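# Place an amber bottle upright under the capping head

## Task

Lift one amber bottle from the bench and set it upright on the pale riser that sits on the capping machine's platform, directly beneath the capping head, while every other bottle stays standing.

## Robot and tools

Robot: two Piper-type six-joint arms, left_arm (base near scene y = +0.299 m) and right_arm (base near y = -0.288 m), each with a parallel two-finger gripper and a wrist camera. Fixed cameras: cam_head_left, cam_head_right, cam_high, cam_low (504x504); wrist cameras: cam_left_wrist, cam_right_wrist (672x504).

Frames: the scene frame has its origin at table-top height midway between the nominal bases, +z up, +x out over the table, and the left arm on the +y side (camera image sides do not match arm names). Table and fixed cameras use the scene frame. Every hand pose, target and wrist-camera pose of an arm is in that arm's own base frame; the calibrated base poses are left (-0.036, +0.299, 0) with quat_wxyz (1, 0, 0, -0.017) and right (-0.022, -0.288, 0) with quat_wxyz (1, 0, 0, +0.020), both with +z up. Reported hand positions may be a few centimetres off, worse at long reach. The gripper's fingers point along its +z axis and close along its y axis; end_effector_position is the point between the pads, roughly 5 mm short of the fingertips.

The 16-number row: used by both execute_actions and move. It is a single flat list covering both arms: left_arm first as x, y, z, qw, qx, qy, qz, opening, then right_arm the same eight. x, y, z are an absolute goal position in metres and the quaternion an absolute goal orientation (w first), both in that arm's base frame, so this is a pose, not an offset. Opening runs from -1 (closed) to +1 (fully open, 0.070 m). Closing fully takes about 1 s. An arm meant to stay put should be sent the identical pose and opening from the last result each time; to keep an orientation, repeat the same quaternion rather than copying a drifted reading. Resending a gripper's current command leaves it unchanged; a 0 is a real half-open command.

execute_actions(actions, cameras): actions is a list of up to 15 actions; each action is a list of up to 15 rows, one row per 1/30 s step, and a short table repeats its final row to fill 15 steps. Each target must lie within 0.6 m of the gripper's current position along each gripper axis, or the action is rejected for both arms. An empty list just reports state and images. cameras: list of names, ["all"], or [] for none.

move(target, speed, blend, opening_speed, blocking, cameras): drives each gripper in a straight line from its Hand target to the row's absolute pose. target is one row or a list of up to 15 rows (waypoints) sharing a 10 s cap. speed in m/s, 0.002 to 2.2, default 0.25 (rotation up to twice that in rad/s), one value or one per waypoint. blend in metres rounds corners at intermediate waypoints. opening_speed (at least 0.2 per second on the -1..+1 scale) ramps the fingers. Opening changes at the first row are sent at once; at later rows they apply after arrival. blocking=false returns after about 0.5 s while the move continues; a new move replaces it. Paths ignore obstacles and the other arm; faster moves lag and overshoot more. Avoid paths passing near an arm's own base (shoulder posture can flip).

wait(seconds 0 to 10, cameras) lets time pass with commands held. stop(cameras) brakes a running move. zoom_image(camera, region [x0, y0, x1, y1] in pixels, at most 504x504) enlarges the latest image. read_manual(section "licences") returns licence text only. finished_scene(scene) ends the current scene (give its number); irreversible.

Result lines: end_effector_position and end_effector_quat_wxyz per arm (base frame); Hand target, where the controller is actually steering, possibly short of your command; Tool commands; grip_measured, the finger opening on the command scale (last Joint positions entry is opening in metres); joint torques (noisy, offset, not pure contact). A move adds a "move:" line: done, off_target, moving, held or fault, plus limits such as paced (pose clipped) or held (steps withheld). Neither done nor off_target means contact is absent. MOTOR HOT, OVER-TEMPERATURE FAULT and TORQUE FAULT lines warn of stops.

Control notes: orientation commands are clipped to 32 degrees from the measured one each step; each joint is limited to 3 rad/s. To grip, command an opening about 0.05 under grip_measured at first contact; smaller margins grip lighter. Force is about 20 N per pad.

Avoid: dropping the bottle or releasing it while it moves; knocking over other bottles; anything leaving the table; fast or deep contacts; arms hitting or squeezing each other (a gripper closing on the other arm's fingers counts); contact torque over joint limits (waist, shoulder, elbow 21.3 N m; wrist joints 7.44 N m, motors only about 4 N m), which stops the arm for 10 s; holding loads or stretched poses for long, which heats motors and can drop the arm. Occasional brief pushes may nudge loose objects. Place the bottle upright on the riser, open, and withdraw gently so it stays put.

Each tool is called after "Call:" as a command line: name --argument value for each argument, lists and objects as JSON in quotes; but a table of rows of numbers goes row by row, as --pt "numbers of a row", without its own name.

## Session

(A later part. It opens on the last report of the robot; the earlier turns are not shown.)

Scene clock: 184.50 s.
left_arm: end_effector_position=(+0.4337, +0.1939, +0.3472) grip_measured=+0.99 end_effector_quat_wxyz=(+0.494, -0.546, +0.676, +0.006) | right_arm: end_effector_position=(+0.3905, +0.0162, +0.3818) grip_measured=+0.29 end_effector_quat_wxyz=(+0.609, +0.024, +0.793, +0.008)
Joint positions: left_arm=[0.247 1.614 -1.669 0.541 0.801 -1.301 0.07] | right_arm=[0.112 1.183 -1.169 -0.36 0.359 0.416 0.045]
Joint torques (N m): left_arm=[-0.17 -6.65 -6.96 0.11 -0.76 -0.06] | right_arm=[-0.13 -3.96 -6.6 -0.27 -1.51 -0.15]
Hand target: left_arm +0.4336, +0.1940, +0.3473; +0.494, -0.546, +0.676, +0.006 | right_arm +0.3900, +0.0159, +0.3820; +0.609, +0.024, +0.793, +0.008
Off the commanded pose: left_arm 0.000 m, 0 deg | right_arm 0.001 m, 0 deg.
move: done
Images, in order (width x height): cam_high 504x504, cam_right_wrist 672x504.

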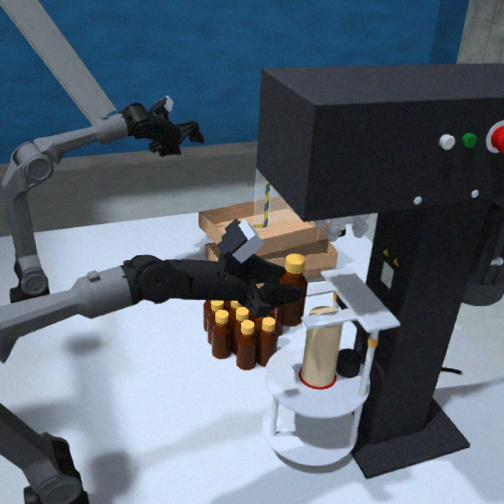

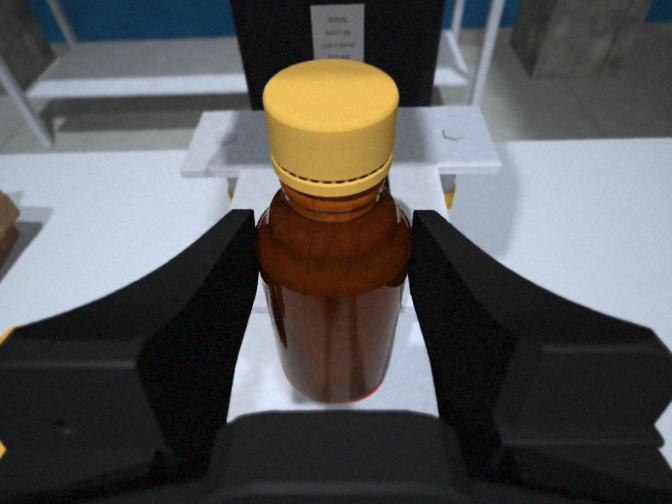

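Call:
move --target '[0.4336,0.194,0.3473,0.494,-0.546,0.676,0.006,1,0.4,0.0146,0.382,0.6088,0.0242,0.793,0.008,0.22]' --cameras '["cam_high","cam_right_wrist","cam_head_right","cam_head_left"]' --speed 0.04

Call:
zoom_image --camera "cam_high" --region '[240, 220, 380, 360]'

Call:
zoom_image --camera "cam_head_left" --region '[290, 110, 450, 270]'

Call:
zoom_image --camera "cam_right_wrist" --region '[190, 200, 490, 440]'

Scene clock: 220.57 s.
left_arm: end_effector_position=(+0.4337, +0.1939, +0.3472) grip_measured=+0.99 end_effector_quat_wxyz=(+0.494, -0.546, +0.676, +0.006) | right_arm: end_effector_position=(+0.4000, +0.0147, +0.3819) grip_measured=+0.29 end_effector_quat_wxyz=(+0.609, +0.024, +0.793, +0.008)
Joint positions: left_arm=[0.247 1.614 -1.669 0.541 0.801 -1.301 0.07] | right_arm=[0.099 1.216 -1.194 -0.335 0.347 0.39 0.045]
Joint torques (N m): left_arm=[-0.31 -6.56 -6.96 0.1 -0.78 -0.06] | right_arm=[-0.28 -2.76 -7.02 -0.19 -1.77 -0.13]
Hand target: left_arm +0.4336, +0.1940, +0.3473; +0.494, -0.546, +0.676, +0.006 | right_arm +0.4000, +0.0146, +0.3820; +0.609, +0.024, +0.793, +0.008
Off the commanded pose: left_arm 0.000 m, 0 deg | right_arm 0.000 m, 0 deg.
move: done
Images, in order (width x height): cam_head_left 504x504, cam_head_right 504x504, cam_high 504x504, cam_right_wrist 672x504.

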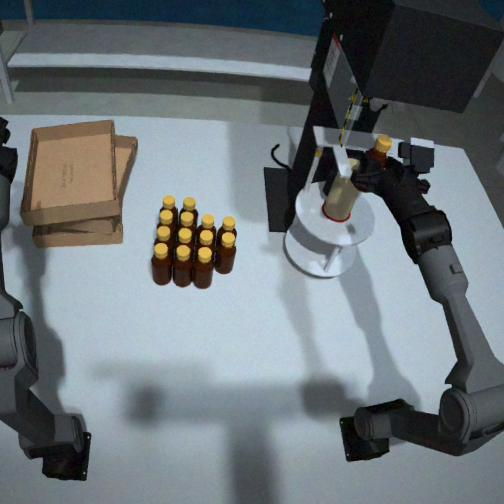

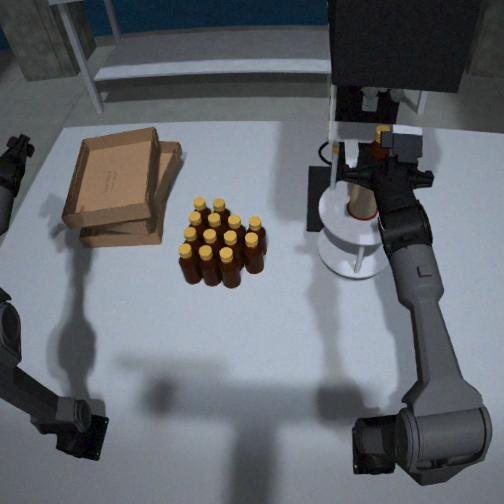

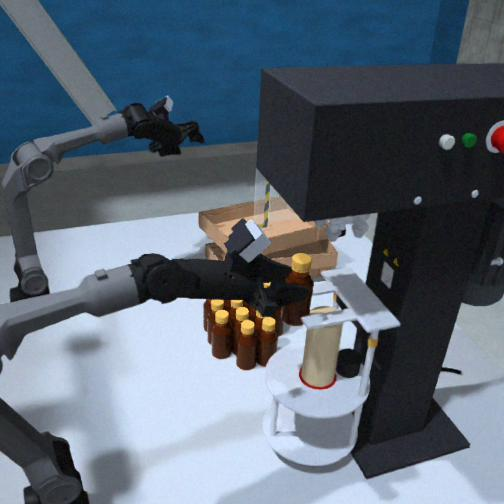

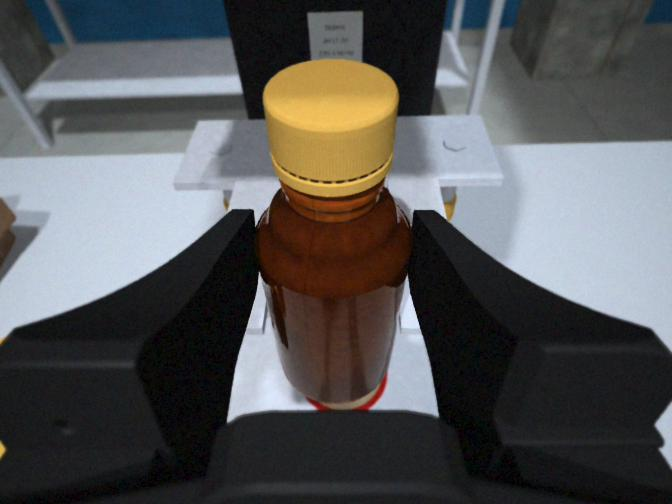

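Scaled by 3.600.

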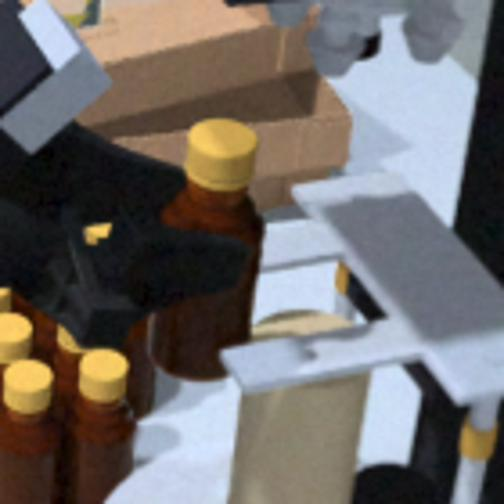

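Scaled by 3.150.

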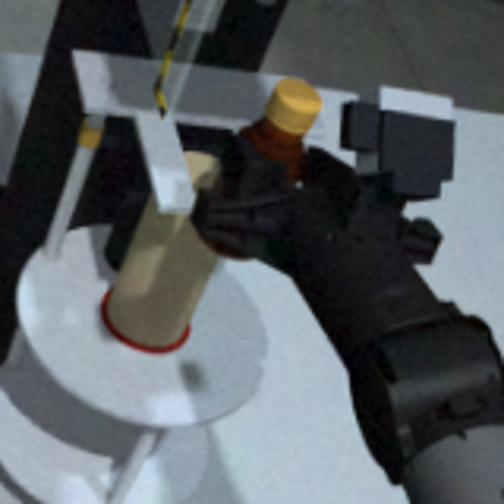

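Scaled by 1.680.

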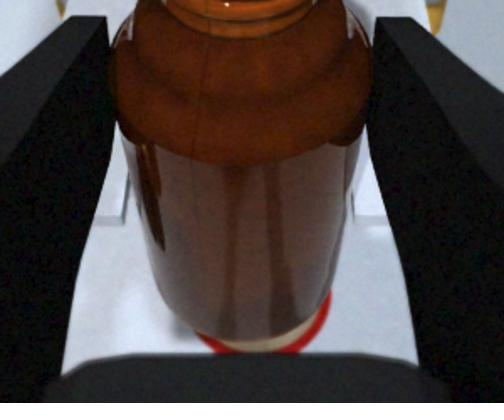

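Call:
move --target '[0.4336,0.194,0.3473,0.494,-0.546,0.676,0.006,1,0.428,0.0138,0.382,0.6088,0.0242,0.793,0.008,0.22]' --cameras '["cam_high","cam_right_wrist"]' --speed 0.04

Call:
zoom_image --camera "cam_high" --region '[240, 220, 380, 360]'

Call:
zoom_image --camera "cam_right_wrist" --region '[190, 200, 490, 440]'

Scene clock: 243.80 s.
left_arm: end_effector_position=(+0.4337, +0.1939, +0.3472) grip_measured=+0.99 end_effector_quat_wxyz=(+0.494, -0.546, +0.676, +0.006) | right_arm: end_effector_position=(+0.4283, +0.0140, +0.3819) grip_measured=+0.29 end_effector_quat_wxyz=(+0.609, +0.024, +0.793, +0.008)
Joint positions: left_arm=[0.247 1.614 -1.669 0.541 0.801 -1.301 0.07] | right_arm=[0.082 1.313 -1.272 -0.306 0.323 0.361 0.045]
Joint torques (N m): left_arm=[-0.33 -6.4 -6.85 0.12 -0.79 -0.07] | right_arm=[-0.42 -4.79 -6.61 -0.2 -1.66 -0.18]
Hand target: left_arm +0.4336, +0.1940, +0.3473; +0.494, -0.546, +0.676, +0.006 | right_arm +0.4280, +0.0138, +0.3820; +0.609, +0.024, +0.793, +0.008
Off the commanded pose: left_arm 0.000 m, 0 deg | right_arm 0.000 m, 0 deg.
move: done
Images, in order (width x height): cam_high 504x504, cam_right_wrist 672x504.

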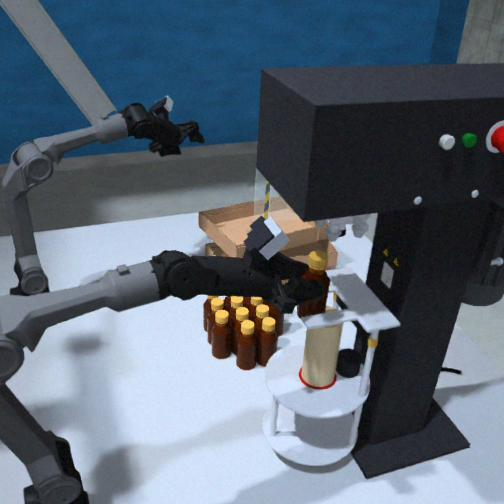

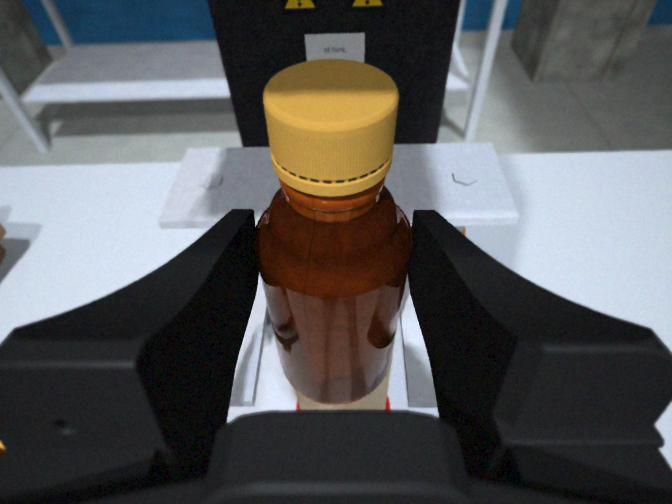

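Scaled by 3.600.

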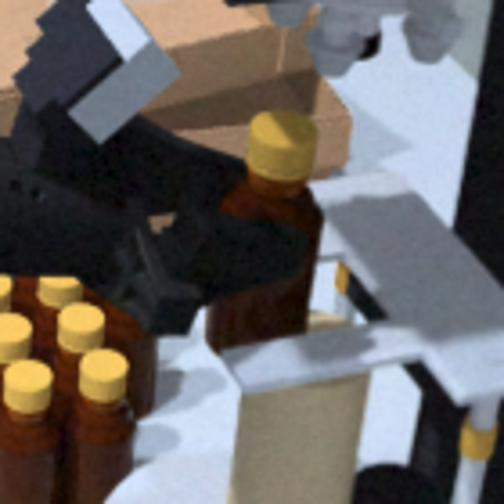

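Scaled by 1.680.

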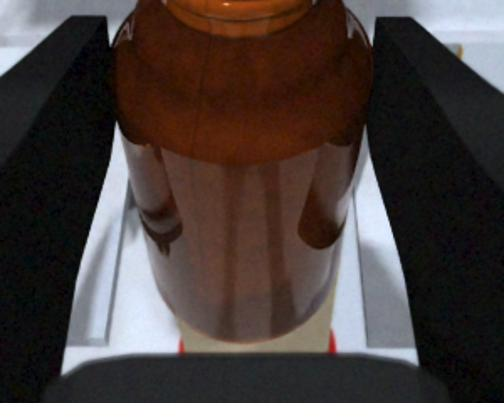

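Call:
move --target '[0.4336,0.194,0.3473,0.494,-0.546,0.676,0.006,1,0.446,0.0134,0.382,0.6088,0.0242,0.793,0.008,0.22]' --cameras '["cam_high","cam_right_wrist","cam_head_left","cam_head_right"]' --speed 0.04

Call:
zoom_image --camera "cam_high" --region '[240, 220, 380, 400]'

Call:
zoom_image --camera "cam_right_wrist" --region '[190, 200, 490, 440]'

Scene clock: 252.47 s.
left_arm: end_effector_position=(+0.4337, +0.1939, +0.3472) grip_measured=+0.99 end_effector_quat_wxyz=(+0.494, -0.546, +0.676, +0.006) | right_arm: end_effector_position=(+0.4462, +0.0138, +0.3818) grip_measured=+0.29 end_effector_quat_wxyz=(+0.609, +0.024, +0.793, +0.008)
Joint positions: left_arm=[0.247 1.614 -1.669 0.541 0.801 -1.301 0.07] | right_arm=[0.075 1.375 -1.328 -0.288 0.315 0.343 0.045]
Joint torques (N m): left_arm=[-0.42 -6.33 -6.64 0.13 -0.83 -0.05] | right_arm=[-0.21 -4.94 -6.35 -0.2 -1.72 -0.15]
Hand target: left_arm +0.4336, +0.1940, +0.3473; +0.494, -0.546, +0.676, +0.006 | right_arm +0.4460, +0.0134, +0.3820; +0.609, +0.024, +0.793, +0.008
Off the commanded pose: left_arm 0.000 m, 0 deg | right_arm 0.000 m, 0 deg.
move: done
Images, in order (width x height): cam_head_left 504x504, cam_head_right 504x504, cam_high 504x504, cam_right_wrist 672x504.

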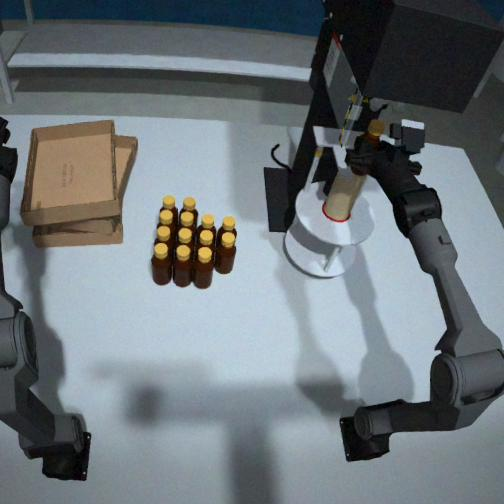

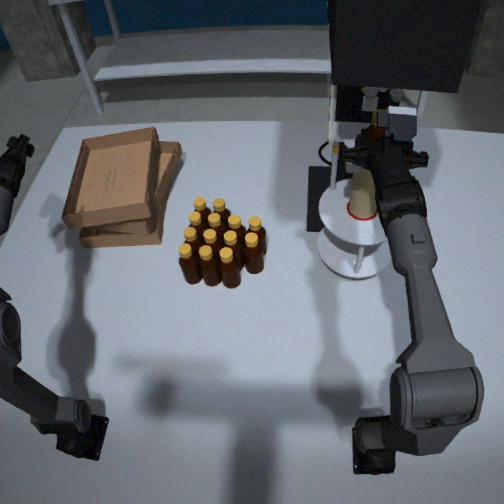

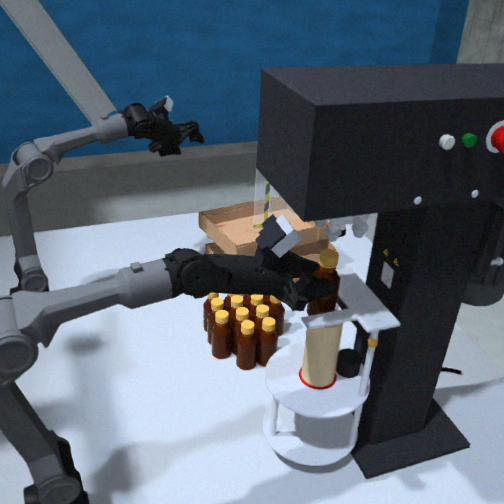

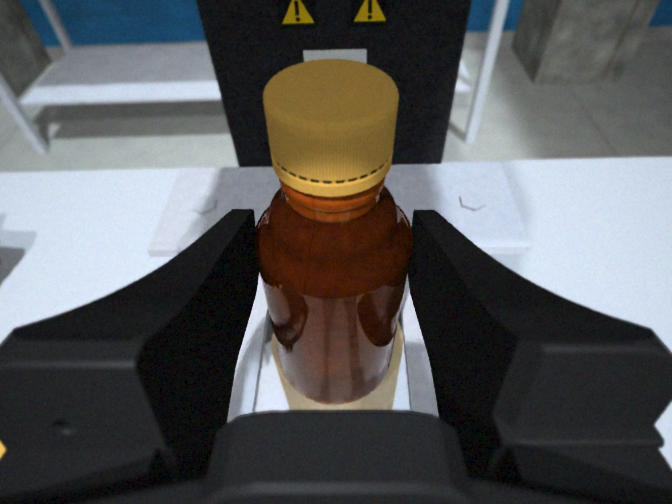

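Scaled by 2.800.

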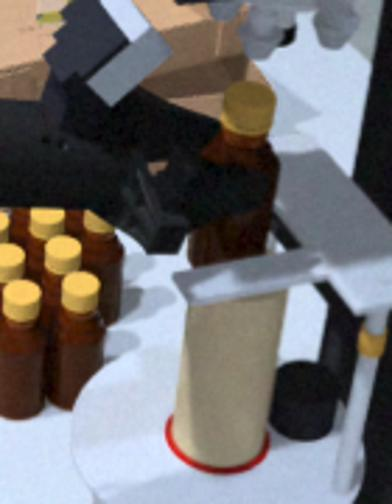

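Scaled by 1.680.

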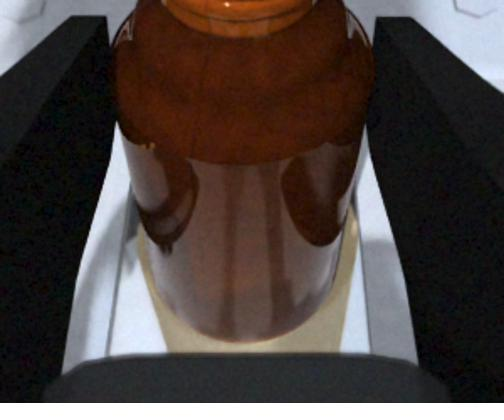

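Call:
move --pt "0.4336 0.194 0.3473 0.494 -0.546 0.676 0.006 1 0.4525 0.0132 0.382 0.6088 0.0242 0.793 0.008 0.22" --pt "0.4336 0.194 0.3473 0.494 -0.546 0.676 0.006 1 0.4525 0.0132 0.377 0.6088 0.0242 0.793 0.008 0.22" --cameras '["cam_high","cam_right_wrist"]' --speed 0.03

Call:
zoom_image --camera "cam_high" --region '[240, 220, 380, 400]'

Call:
zoom_image --camera "cam_right_wrist" --region '[190, 200, 490, 440]'

Scene clock: 265.30 s.
left_arm: end_effector_position=(+0.4337, +0.1939, +0.3472) grip_measured=+0.99 end_effector_quat_wxyz=(+0.494, -0.546, +0.676, +0.006) | right_arm: end_effector_position=(+0.4527, +0.0132, +0.3767) grip_measured=+0.29 end_effector_quat_wxyz=(+0.609, +0.024, +0.793, +0.008)
Joint positions: left_arm=[0.247 1.614 -1.669 0.541 0.801 -1.301 0.07] | right_arm=[0.071 1.396 -1.326 -0.299 0.293 0.353 0.045]
Joint torques (N m): left_arm=[-0.45 -6.24 -6.77 0.13 -0.82 -0.06] | right_arm=[-0.12 -5.75 -6.72 -0.12 -1.65 -0.12]
Hand target: left_arm +0.4336, +0.1940, +0.3473; +0.494, -0.546, +0.676, +0.006 | right_arm +0.4525, +0.0132, +0.3770; +0.609, +0.024, +0.793, +0.008
Off the commanded pose: left_arm 0.000 m, 0 deg | right_arm 0.000 m, 0 deg.
move: done
Images, in order (width x height): cam_high 504x504, cam_right_wrist 672x504.

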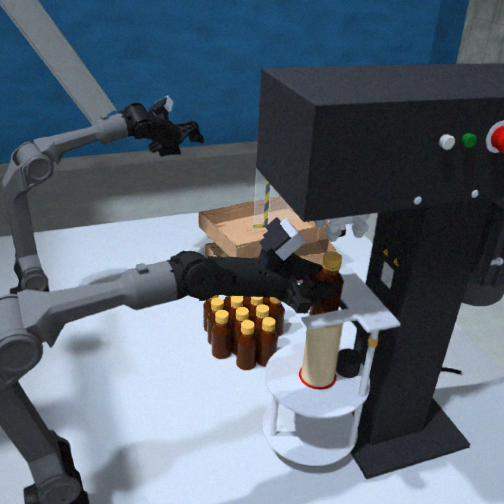

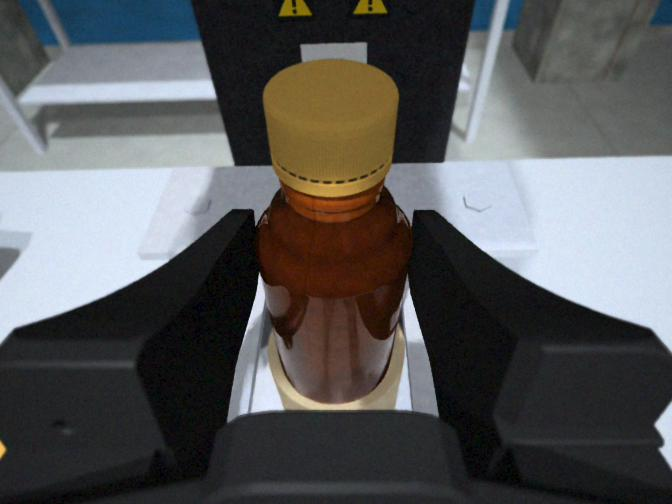

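Scaled by 2.800.

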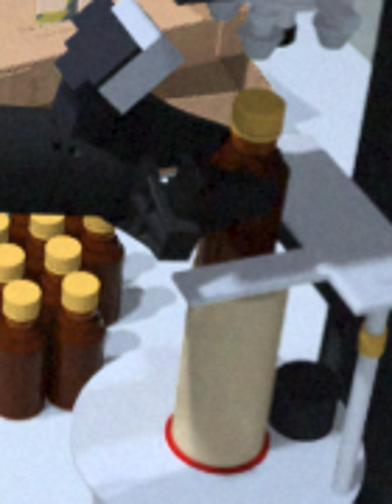

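Scaled by 1.680.

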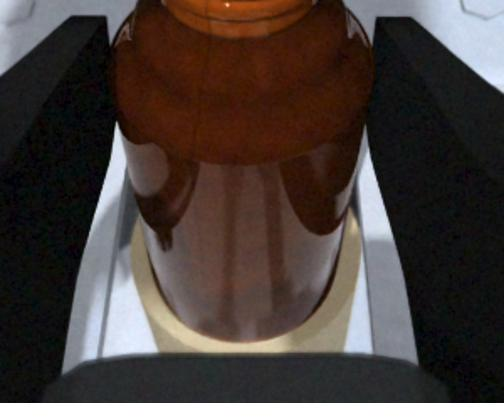

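Call:
move --pt "0.4336 0.194 0.3473 0.494 -0.546 0.676 0.006 1 0.4562 0.0130 0.377 0.6088 0.0242 0.793 0.008 0.22" --pt "0.4336 0.194 0.3473 0.494 -0.546 0.676 0.006 1 0.4562 0.0130 0.3745 0.6088 0.0242 0.793 0.008 0.22" --cameras '["cam_high","cam_right_wrist"]' --speed 0.02

Call:
zoom_image --camera "cam_high" --region '[240, 220, 380, 400]'

Call:
zoom_image --camera "cam_right_wrist" --region '[190, 200, 490, 440]'

Scene clock: 282.17 s.
left_arm: end_effector_position=(+0.4337, +0.1939, +0.3472) grip_measured=+0.99 end_effector_quat_wxyz=(+0.494, -0.546, +0.676, +0.006) | right_arm: end_effector_position=(+0.4563, +0.0135, +0.3747) grip_measured=+0.29 end_effector_quat_wxyz=(+0.609, +0.024, +0.793, +0.008)
Joint positions: left_arm=[0.247 1.614 -1.669 0.541 0.801 -1.301 0.07] | right_arm=[0.07 1.407 -1.329 -0.303 0.283 0.357 0.045]
Joint torques (N m): left_arm=[-0.52 -6.35 -6.51 0.11 -0.81 -0.05] | right_arm=[-0.01 -4.61 -5.49 -0.28 -1.71 -0.01]
Hand target: left_arm +0.4336, +0.1940, +0.3473; +0.494, -0.546, +0.676, +0.006 | right_arm +0.4562, +0.0130, +0.3745; +0.609, +0.024, +0.793, +0.008
Off the commanded pose: left_arm 0.000 m, 0 deg | right_arm 0.001 m, 0 deg.
move: done
Images, in order (width x height): cam_high 504x504, cam_right_wrist 672x504.

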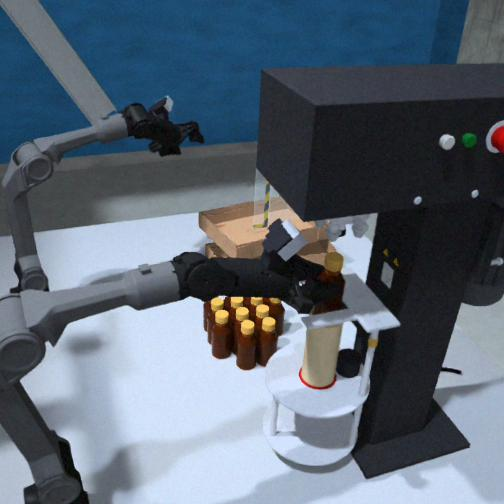

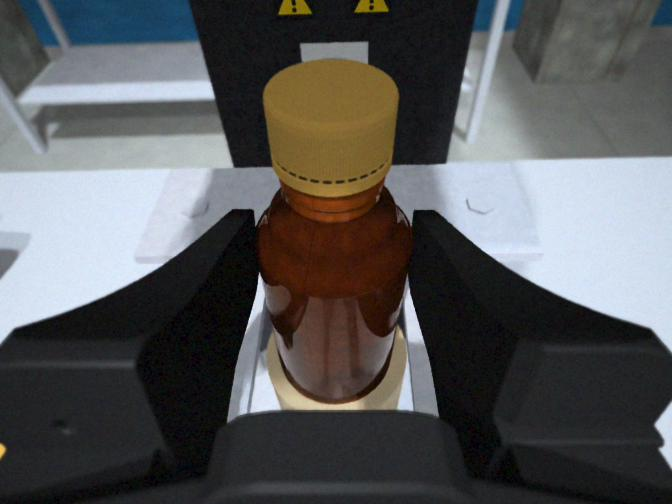

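Scaled by 2.800.

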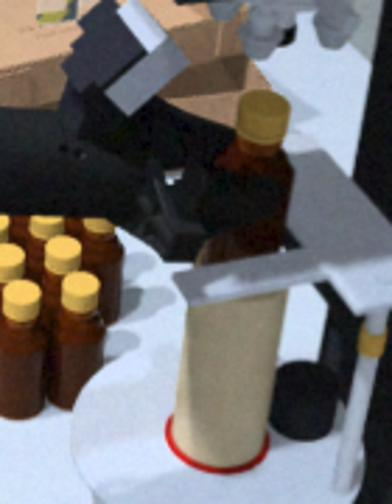

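Scaled by 1.680.

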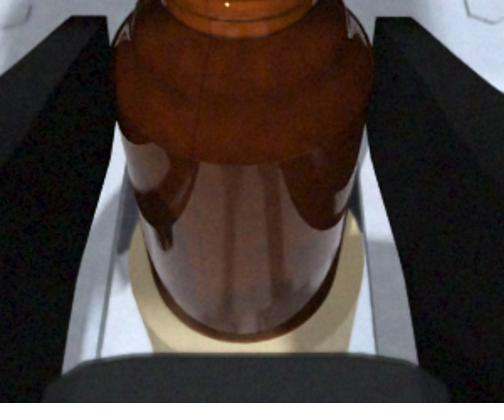

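Call:
move --target '[0.4336,0.194,0.3473,0.494,-0.546,0.676,0.006,1,0.4562,0.0130,0.3715,0.6088,0.0242,0.793,0.008,0.22]' --cameras '["cam_high","cam_right_wrist"]' --speed 0.02

Call:
zoom_image --camera "cam_right_wrist" --region '[190, 200, 490, 440]'

Call:
zoom_image --camera "cam_high" --region '[290, 230, 390, 330]'

Scene clock: 292.23 s.
left_arm: end_effector_position=(+0.4337, +0.1939, +0.3472) grip_measured=+0.99 end_effector_quat_wxyz=(+0.494, -0.546, +0.676, +0.006) | right_arm: end_effector_position=(+0.4563, +0.0131, +0.3716) grip_measured=+0.29 end_effector_quat_wxyz=(+0.609, +0.024, +0.793, +0.008)
Joint positions: left_arm=[0.247 1.614 -1.669 0.541 0.801 -1.301 0.07] | right_arm=[0.069 1.406 -1.315 -0.316 0.272 0.371 0.045]
Joint torques (N m): left_arm=[-0.5 -6.3 -6.48 0.13 -0.79 -0.04] | right_arm=[-0.62 -5.25 -4.89 -0.17 -1.53 -0.02]
Hand target: left_arm +0.4336, +0.1940, +0.3473; +0.494, -0.546, +0.676, +0.006 | right_arm +0.4562, +0.0130, +0.3715; +0.609, +0.024, +0.793, +0.008
Off the commanded pose: left_arm 0.000 m, 0 deg | right_arm 0.000 m, 0 deg.
move: done
Images, in order (width x height): cam_high 504x504, cam_right_wrist 672x504.

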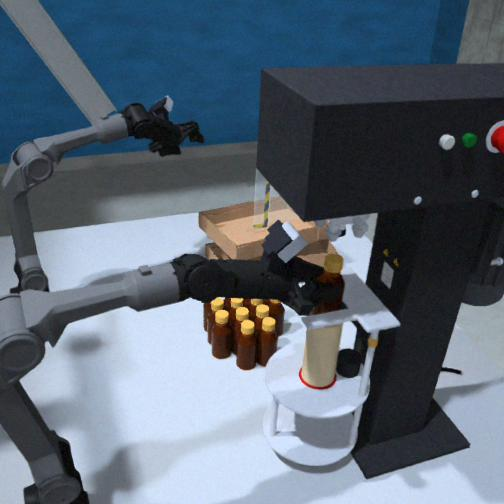

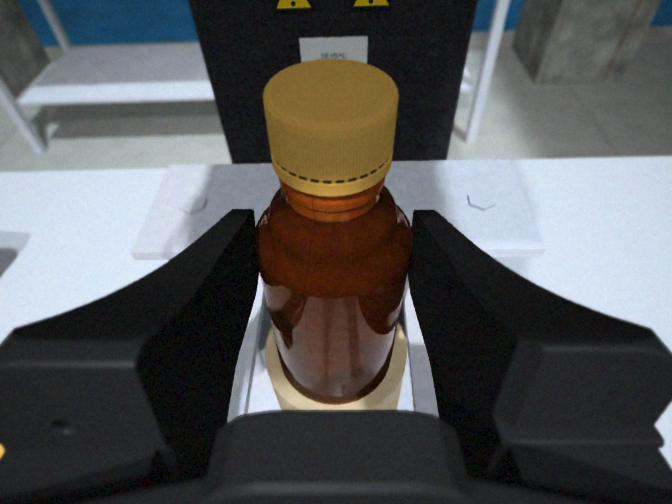

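Scaled by 1.680.

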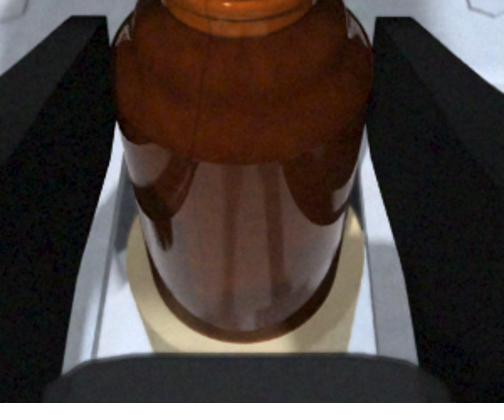

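Scaled by 5.040.

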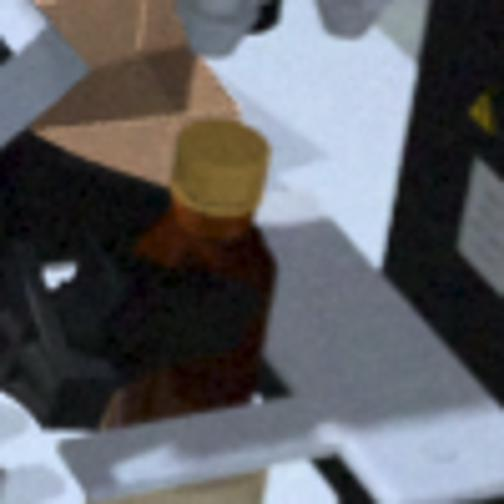

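Call:
move --target '[0.4336,0.194,0.3473,0.494,-0.546,0.676,0.006,1,0.4562,0.0130,0.3690,0.6088,0.0242,0.793,0.008,0.22]' --cameras '["cam_right_wrist"]' --speed 0.02

Call:
zoom_image --camera "cam_right_wrist" --region '[190, 200, 490, 440]'

Scene clock: 297.13 s.
left_arm: end_effector_position=(+0.4337, +0.1939, +0.3472) grip_measured=+0.99 end_effector_quat_wxyz=(+0.494, -0.546, +0.676, +0.006) | right_arm: end_effector_position=(+0.4562, +0.0132, +0.3707) grip_measured=+0.29 end_effector_quat_wxyz=(+0.611, +0.023, +0.791, +0.008)
Joint positions: left_arm=[0.247 1.614 -1.669 0.541 0.801 -1.301 0.07] | right_arm=[0.069 1.404 -1.306 -0.328 0.259 0.383 0.045]
Joint torques (N m): left_arm=[-0.58 -6.23 -6.37 0.11 -0.81 -0.04] | right_arm=[-0.09 -0.85 -0.01 0.3 1.03 0.23]
Hand target: left_arm +0.4336, +0.1940, +0.3473; +0.494, -0.546, +0.676, +0.006 | right_arm +0.4562, +0.0130, +0.3690; +0.609, +0.024, +0.793, +0.008
Off the commanded pose: left_arm 0.000 m, 0 deg | right_arm 0.002 m, 0 deg.
move: done
Images, in order (width x height): cam_right_wrist 672x504.

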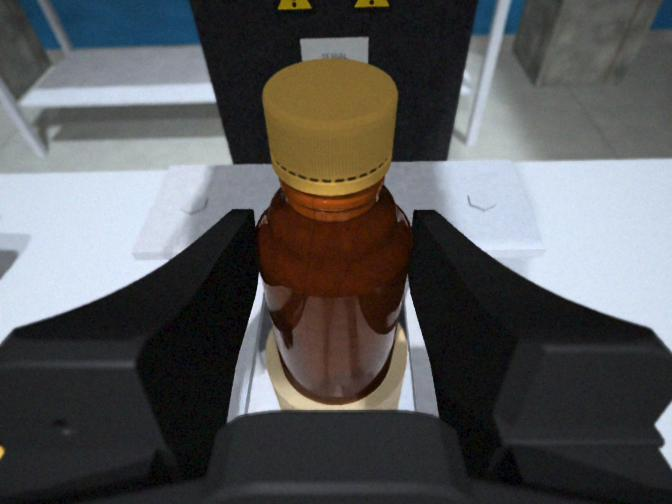

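Scaled by 1.680.

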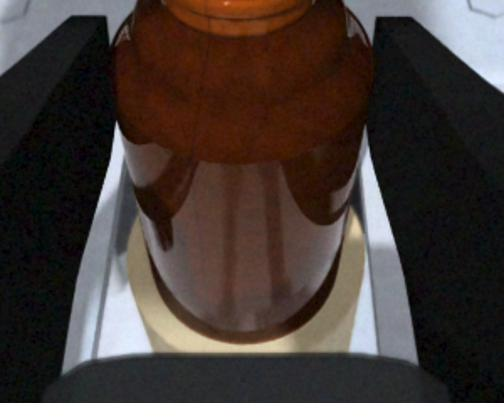

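Call:
move --pt "0.4336 0.194 0.3473 0.494 -0.546 0.676 0.006 1 0.4562 0.0130 0.3706 0.6088 0.0242 0.793 0.008 0.22" --pt "0.4336 0.194 0.3473 0.494 -0.546 0.676 0.006 1 0.4562 0.0130 0.3708 0.6088 0.0242 0.793 0.008 1" --cameras '["cam_right_wrist","cam_high"]' --speed 0.02 --opening_speed 0.5

Scene clock: 305.30 s.
left_arm: end_effector_position=(+0.4337, +0.1939, +0.3472) grip_measured=+0.99 end_effector_quat_wxyz=(+0.494, -0.546, +0.676, +0.006) | right_arm: end_effector_position=(+0.4563, +0.0126, +0.3701) grip_measured=+0.99 end_effector_quat_wxyz=(+0.608, +0.025, +0.794, +0.008)
Joint positions: left_arm=[0.247 1.614 -1.669 0.541 0.801 -1.301 0.07] | right_arm=[0.068 1.407 -1.312 -0.319 0.27 0.375 0.07]
Joint torques (N m): left_arm=[-0.9 -6.21 -6.15 0.14 -0.79 -0.03] | right_arm=[0.84 -4.68 -6.13 -0.27 -1.28 -0.17]
Hand target: left_arm +0.4336, +0.1940, +0.3473; +0.494, -0.546, +0.676, +0.006 | right_arm +0.4562, +0.0130, +0.3708; +0.609, +0.024, +0.793, +0.008
Off the commanded pose: left_arm 0.000 m, 0 deg | right_arm 0.001 m, 0 deg.
move: done
Images, in order (width x height): cam_high 504x504, cam_right_wrist 672x504.

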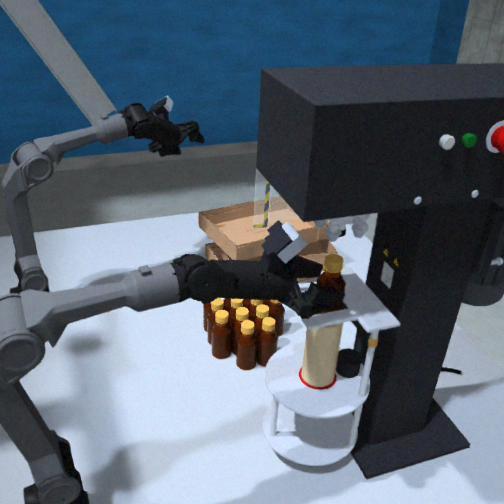

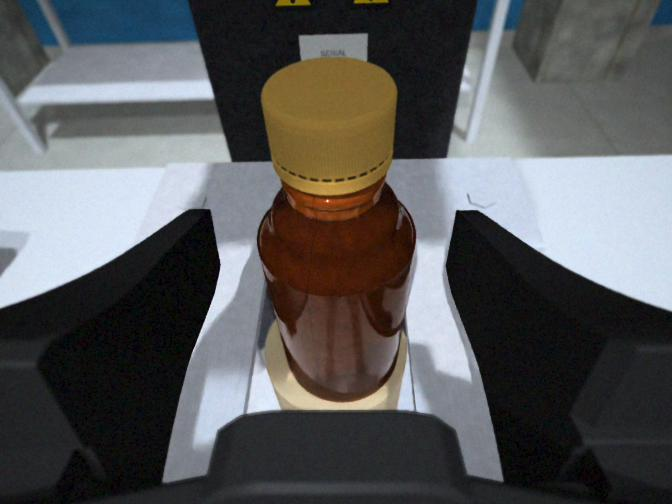

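Call:
move --pt "0.4336 0.194 0.3473 0.494 -0.546 0.676 0.006 1 0.436 0.0133 0.3725 0.6088 0.0242 0.793 0.008 1" --pt "0.4336 0.194 0.3473 0.494 -0.546 0.676 0.006 1 0.29 0.0159 0.385 0.6088 0.0242 0.793 0.008 1" --cameras '["all"]' --blend 0.01 --speed '[0.05,0.12]'

Call:
zoom_image --camera "cam_high" --region '[240, 200, 420, 400]'

Call:
zoom_image --camera "cam_right_wrist" --region '[190, 0, 490, 300]'

Scene clock: 318.77 s.
left_arm: end_effector_position=(+0.4337, +0.1939, +0.3472) grip_measured=+0.99 end_effector_quat_wxyz=(+0.494, -0.546, +0.676, +0.006) | right_arm: end_effector_position=(+0.2896, +0.0158, +0.3857) grip_measured=+0.99 end_effector_quat_wxyz=(+0.610, +0.024, +0.792, +0.008)
Joint positions: left_arm=[0.247 1.614 -1.669 0.541 0.801 -1.301 0.07] | right_arm=[0.254 0.841 -1.004 -0.495 0.577 0.541 0.07]
Joint torques (N m): left_arm=[-0.77 -6.25 -5.9 0.13 -0.78 -0.04] | right_arm=[0.78 0.44 -3.89 -0.22 -1.13 -0.14]
Hand target: left_arm +0.4336, +0.1940, +0.3473; +0.494, -0.546, +0.676, +0.006 | right_arm +0.2900, +0.0159, +0.3850; +0.609, +0.024, +0.793, +0.008
Off the commanded pose: left_arm 0.000 m, 0 deg | right_arm 0.001 m, 0 deg.
move: done

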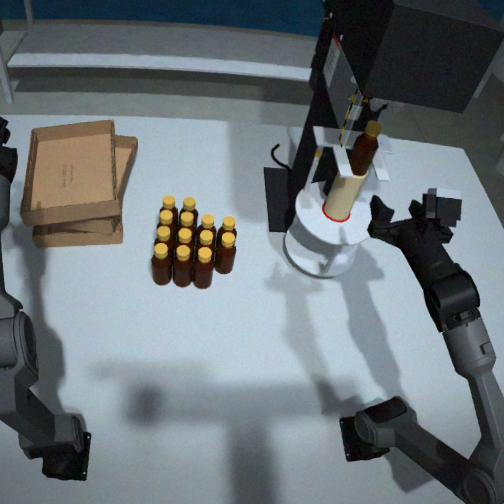

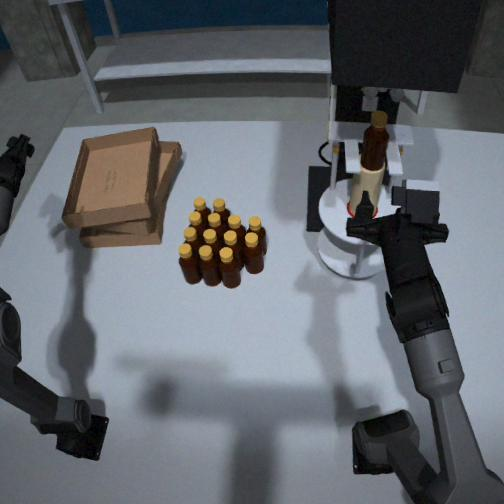

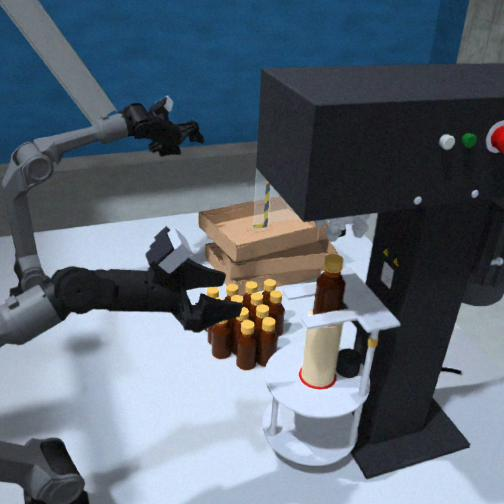

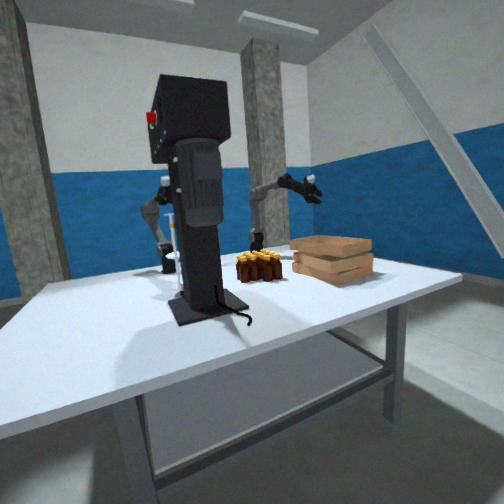

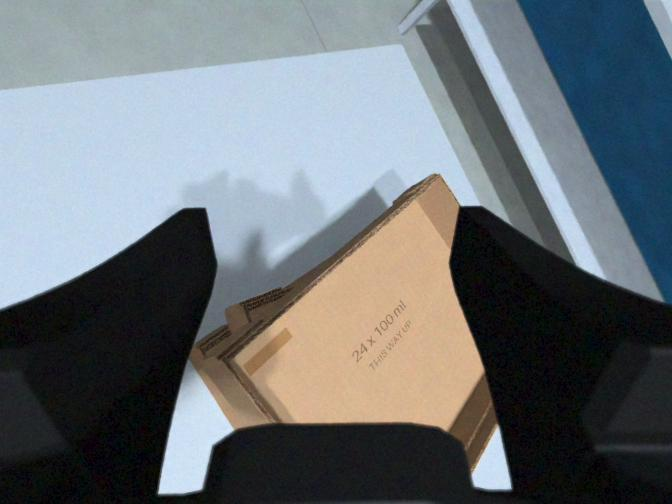

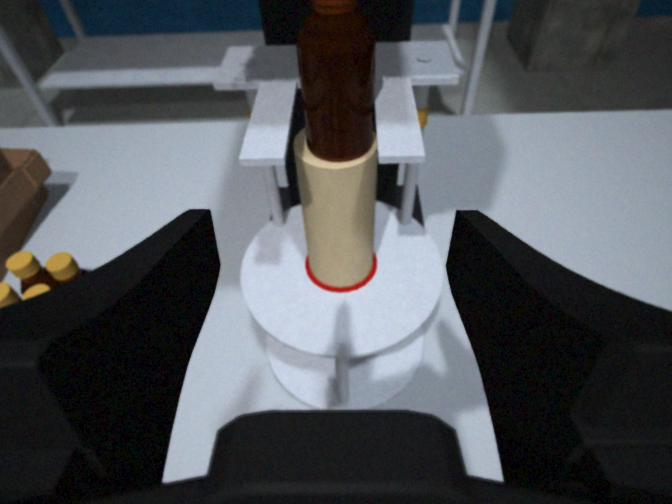

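Scaled by 2.520.

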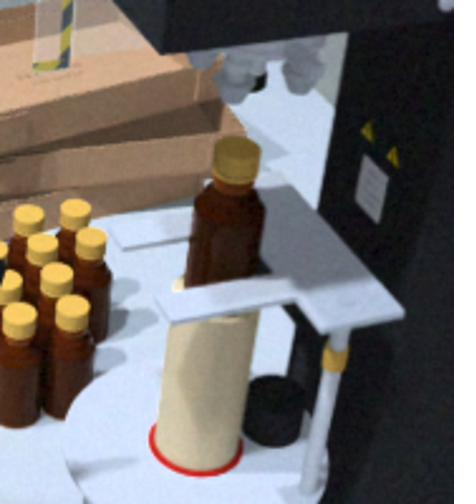

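Scaled by 1.680.

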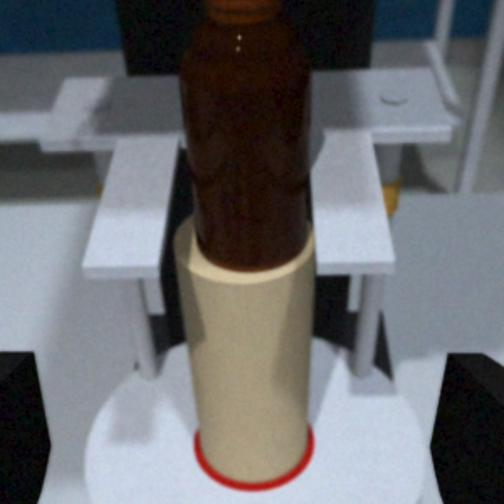

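Call:
finished_scene --scene 2

The scene is finished: the task was done.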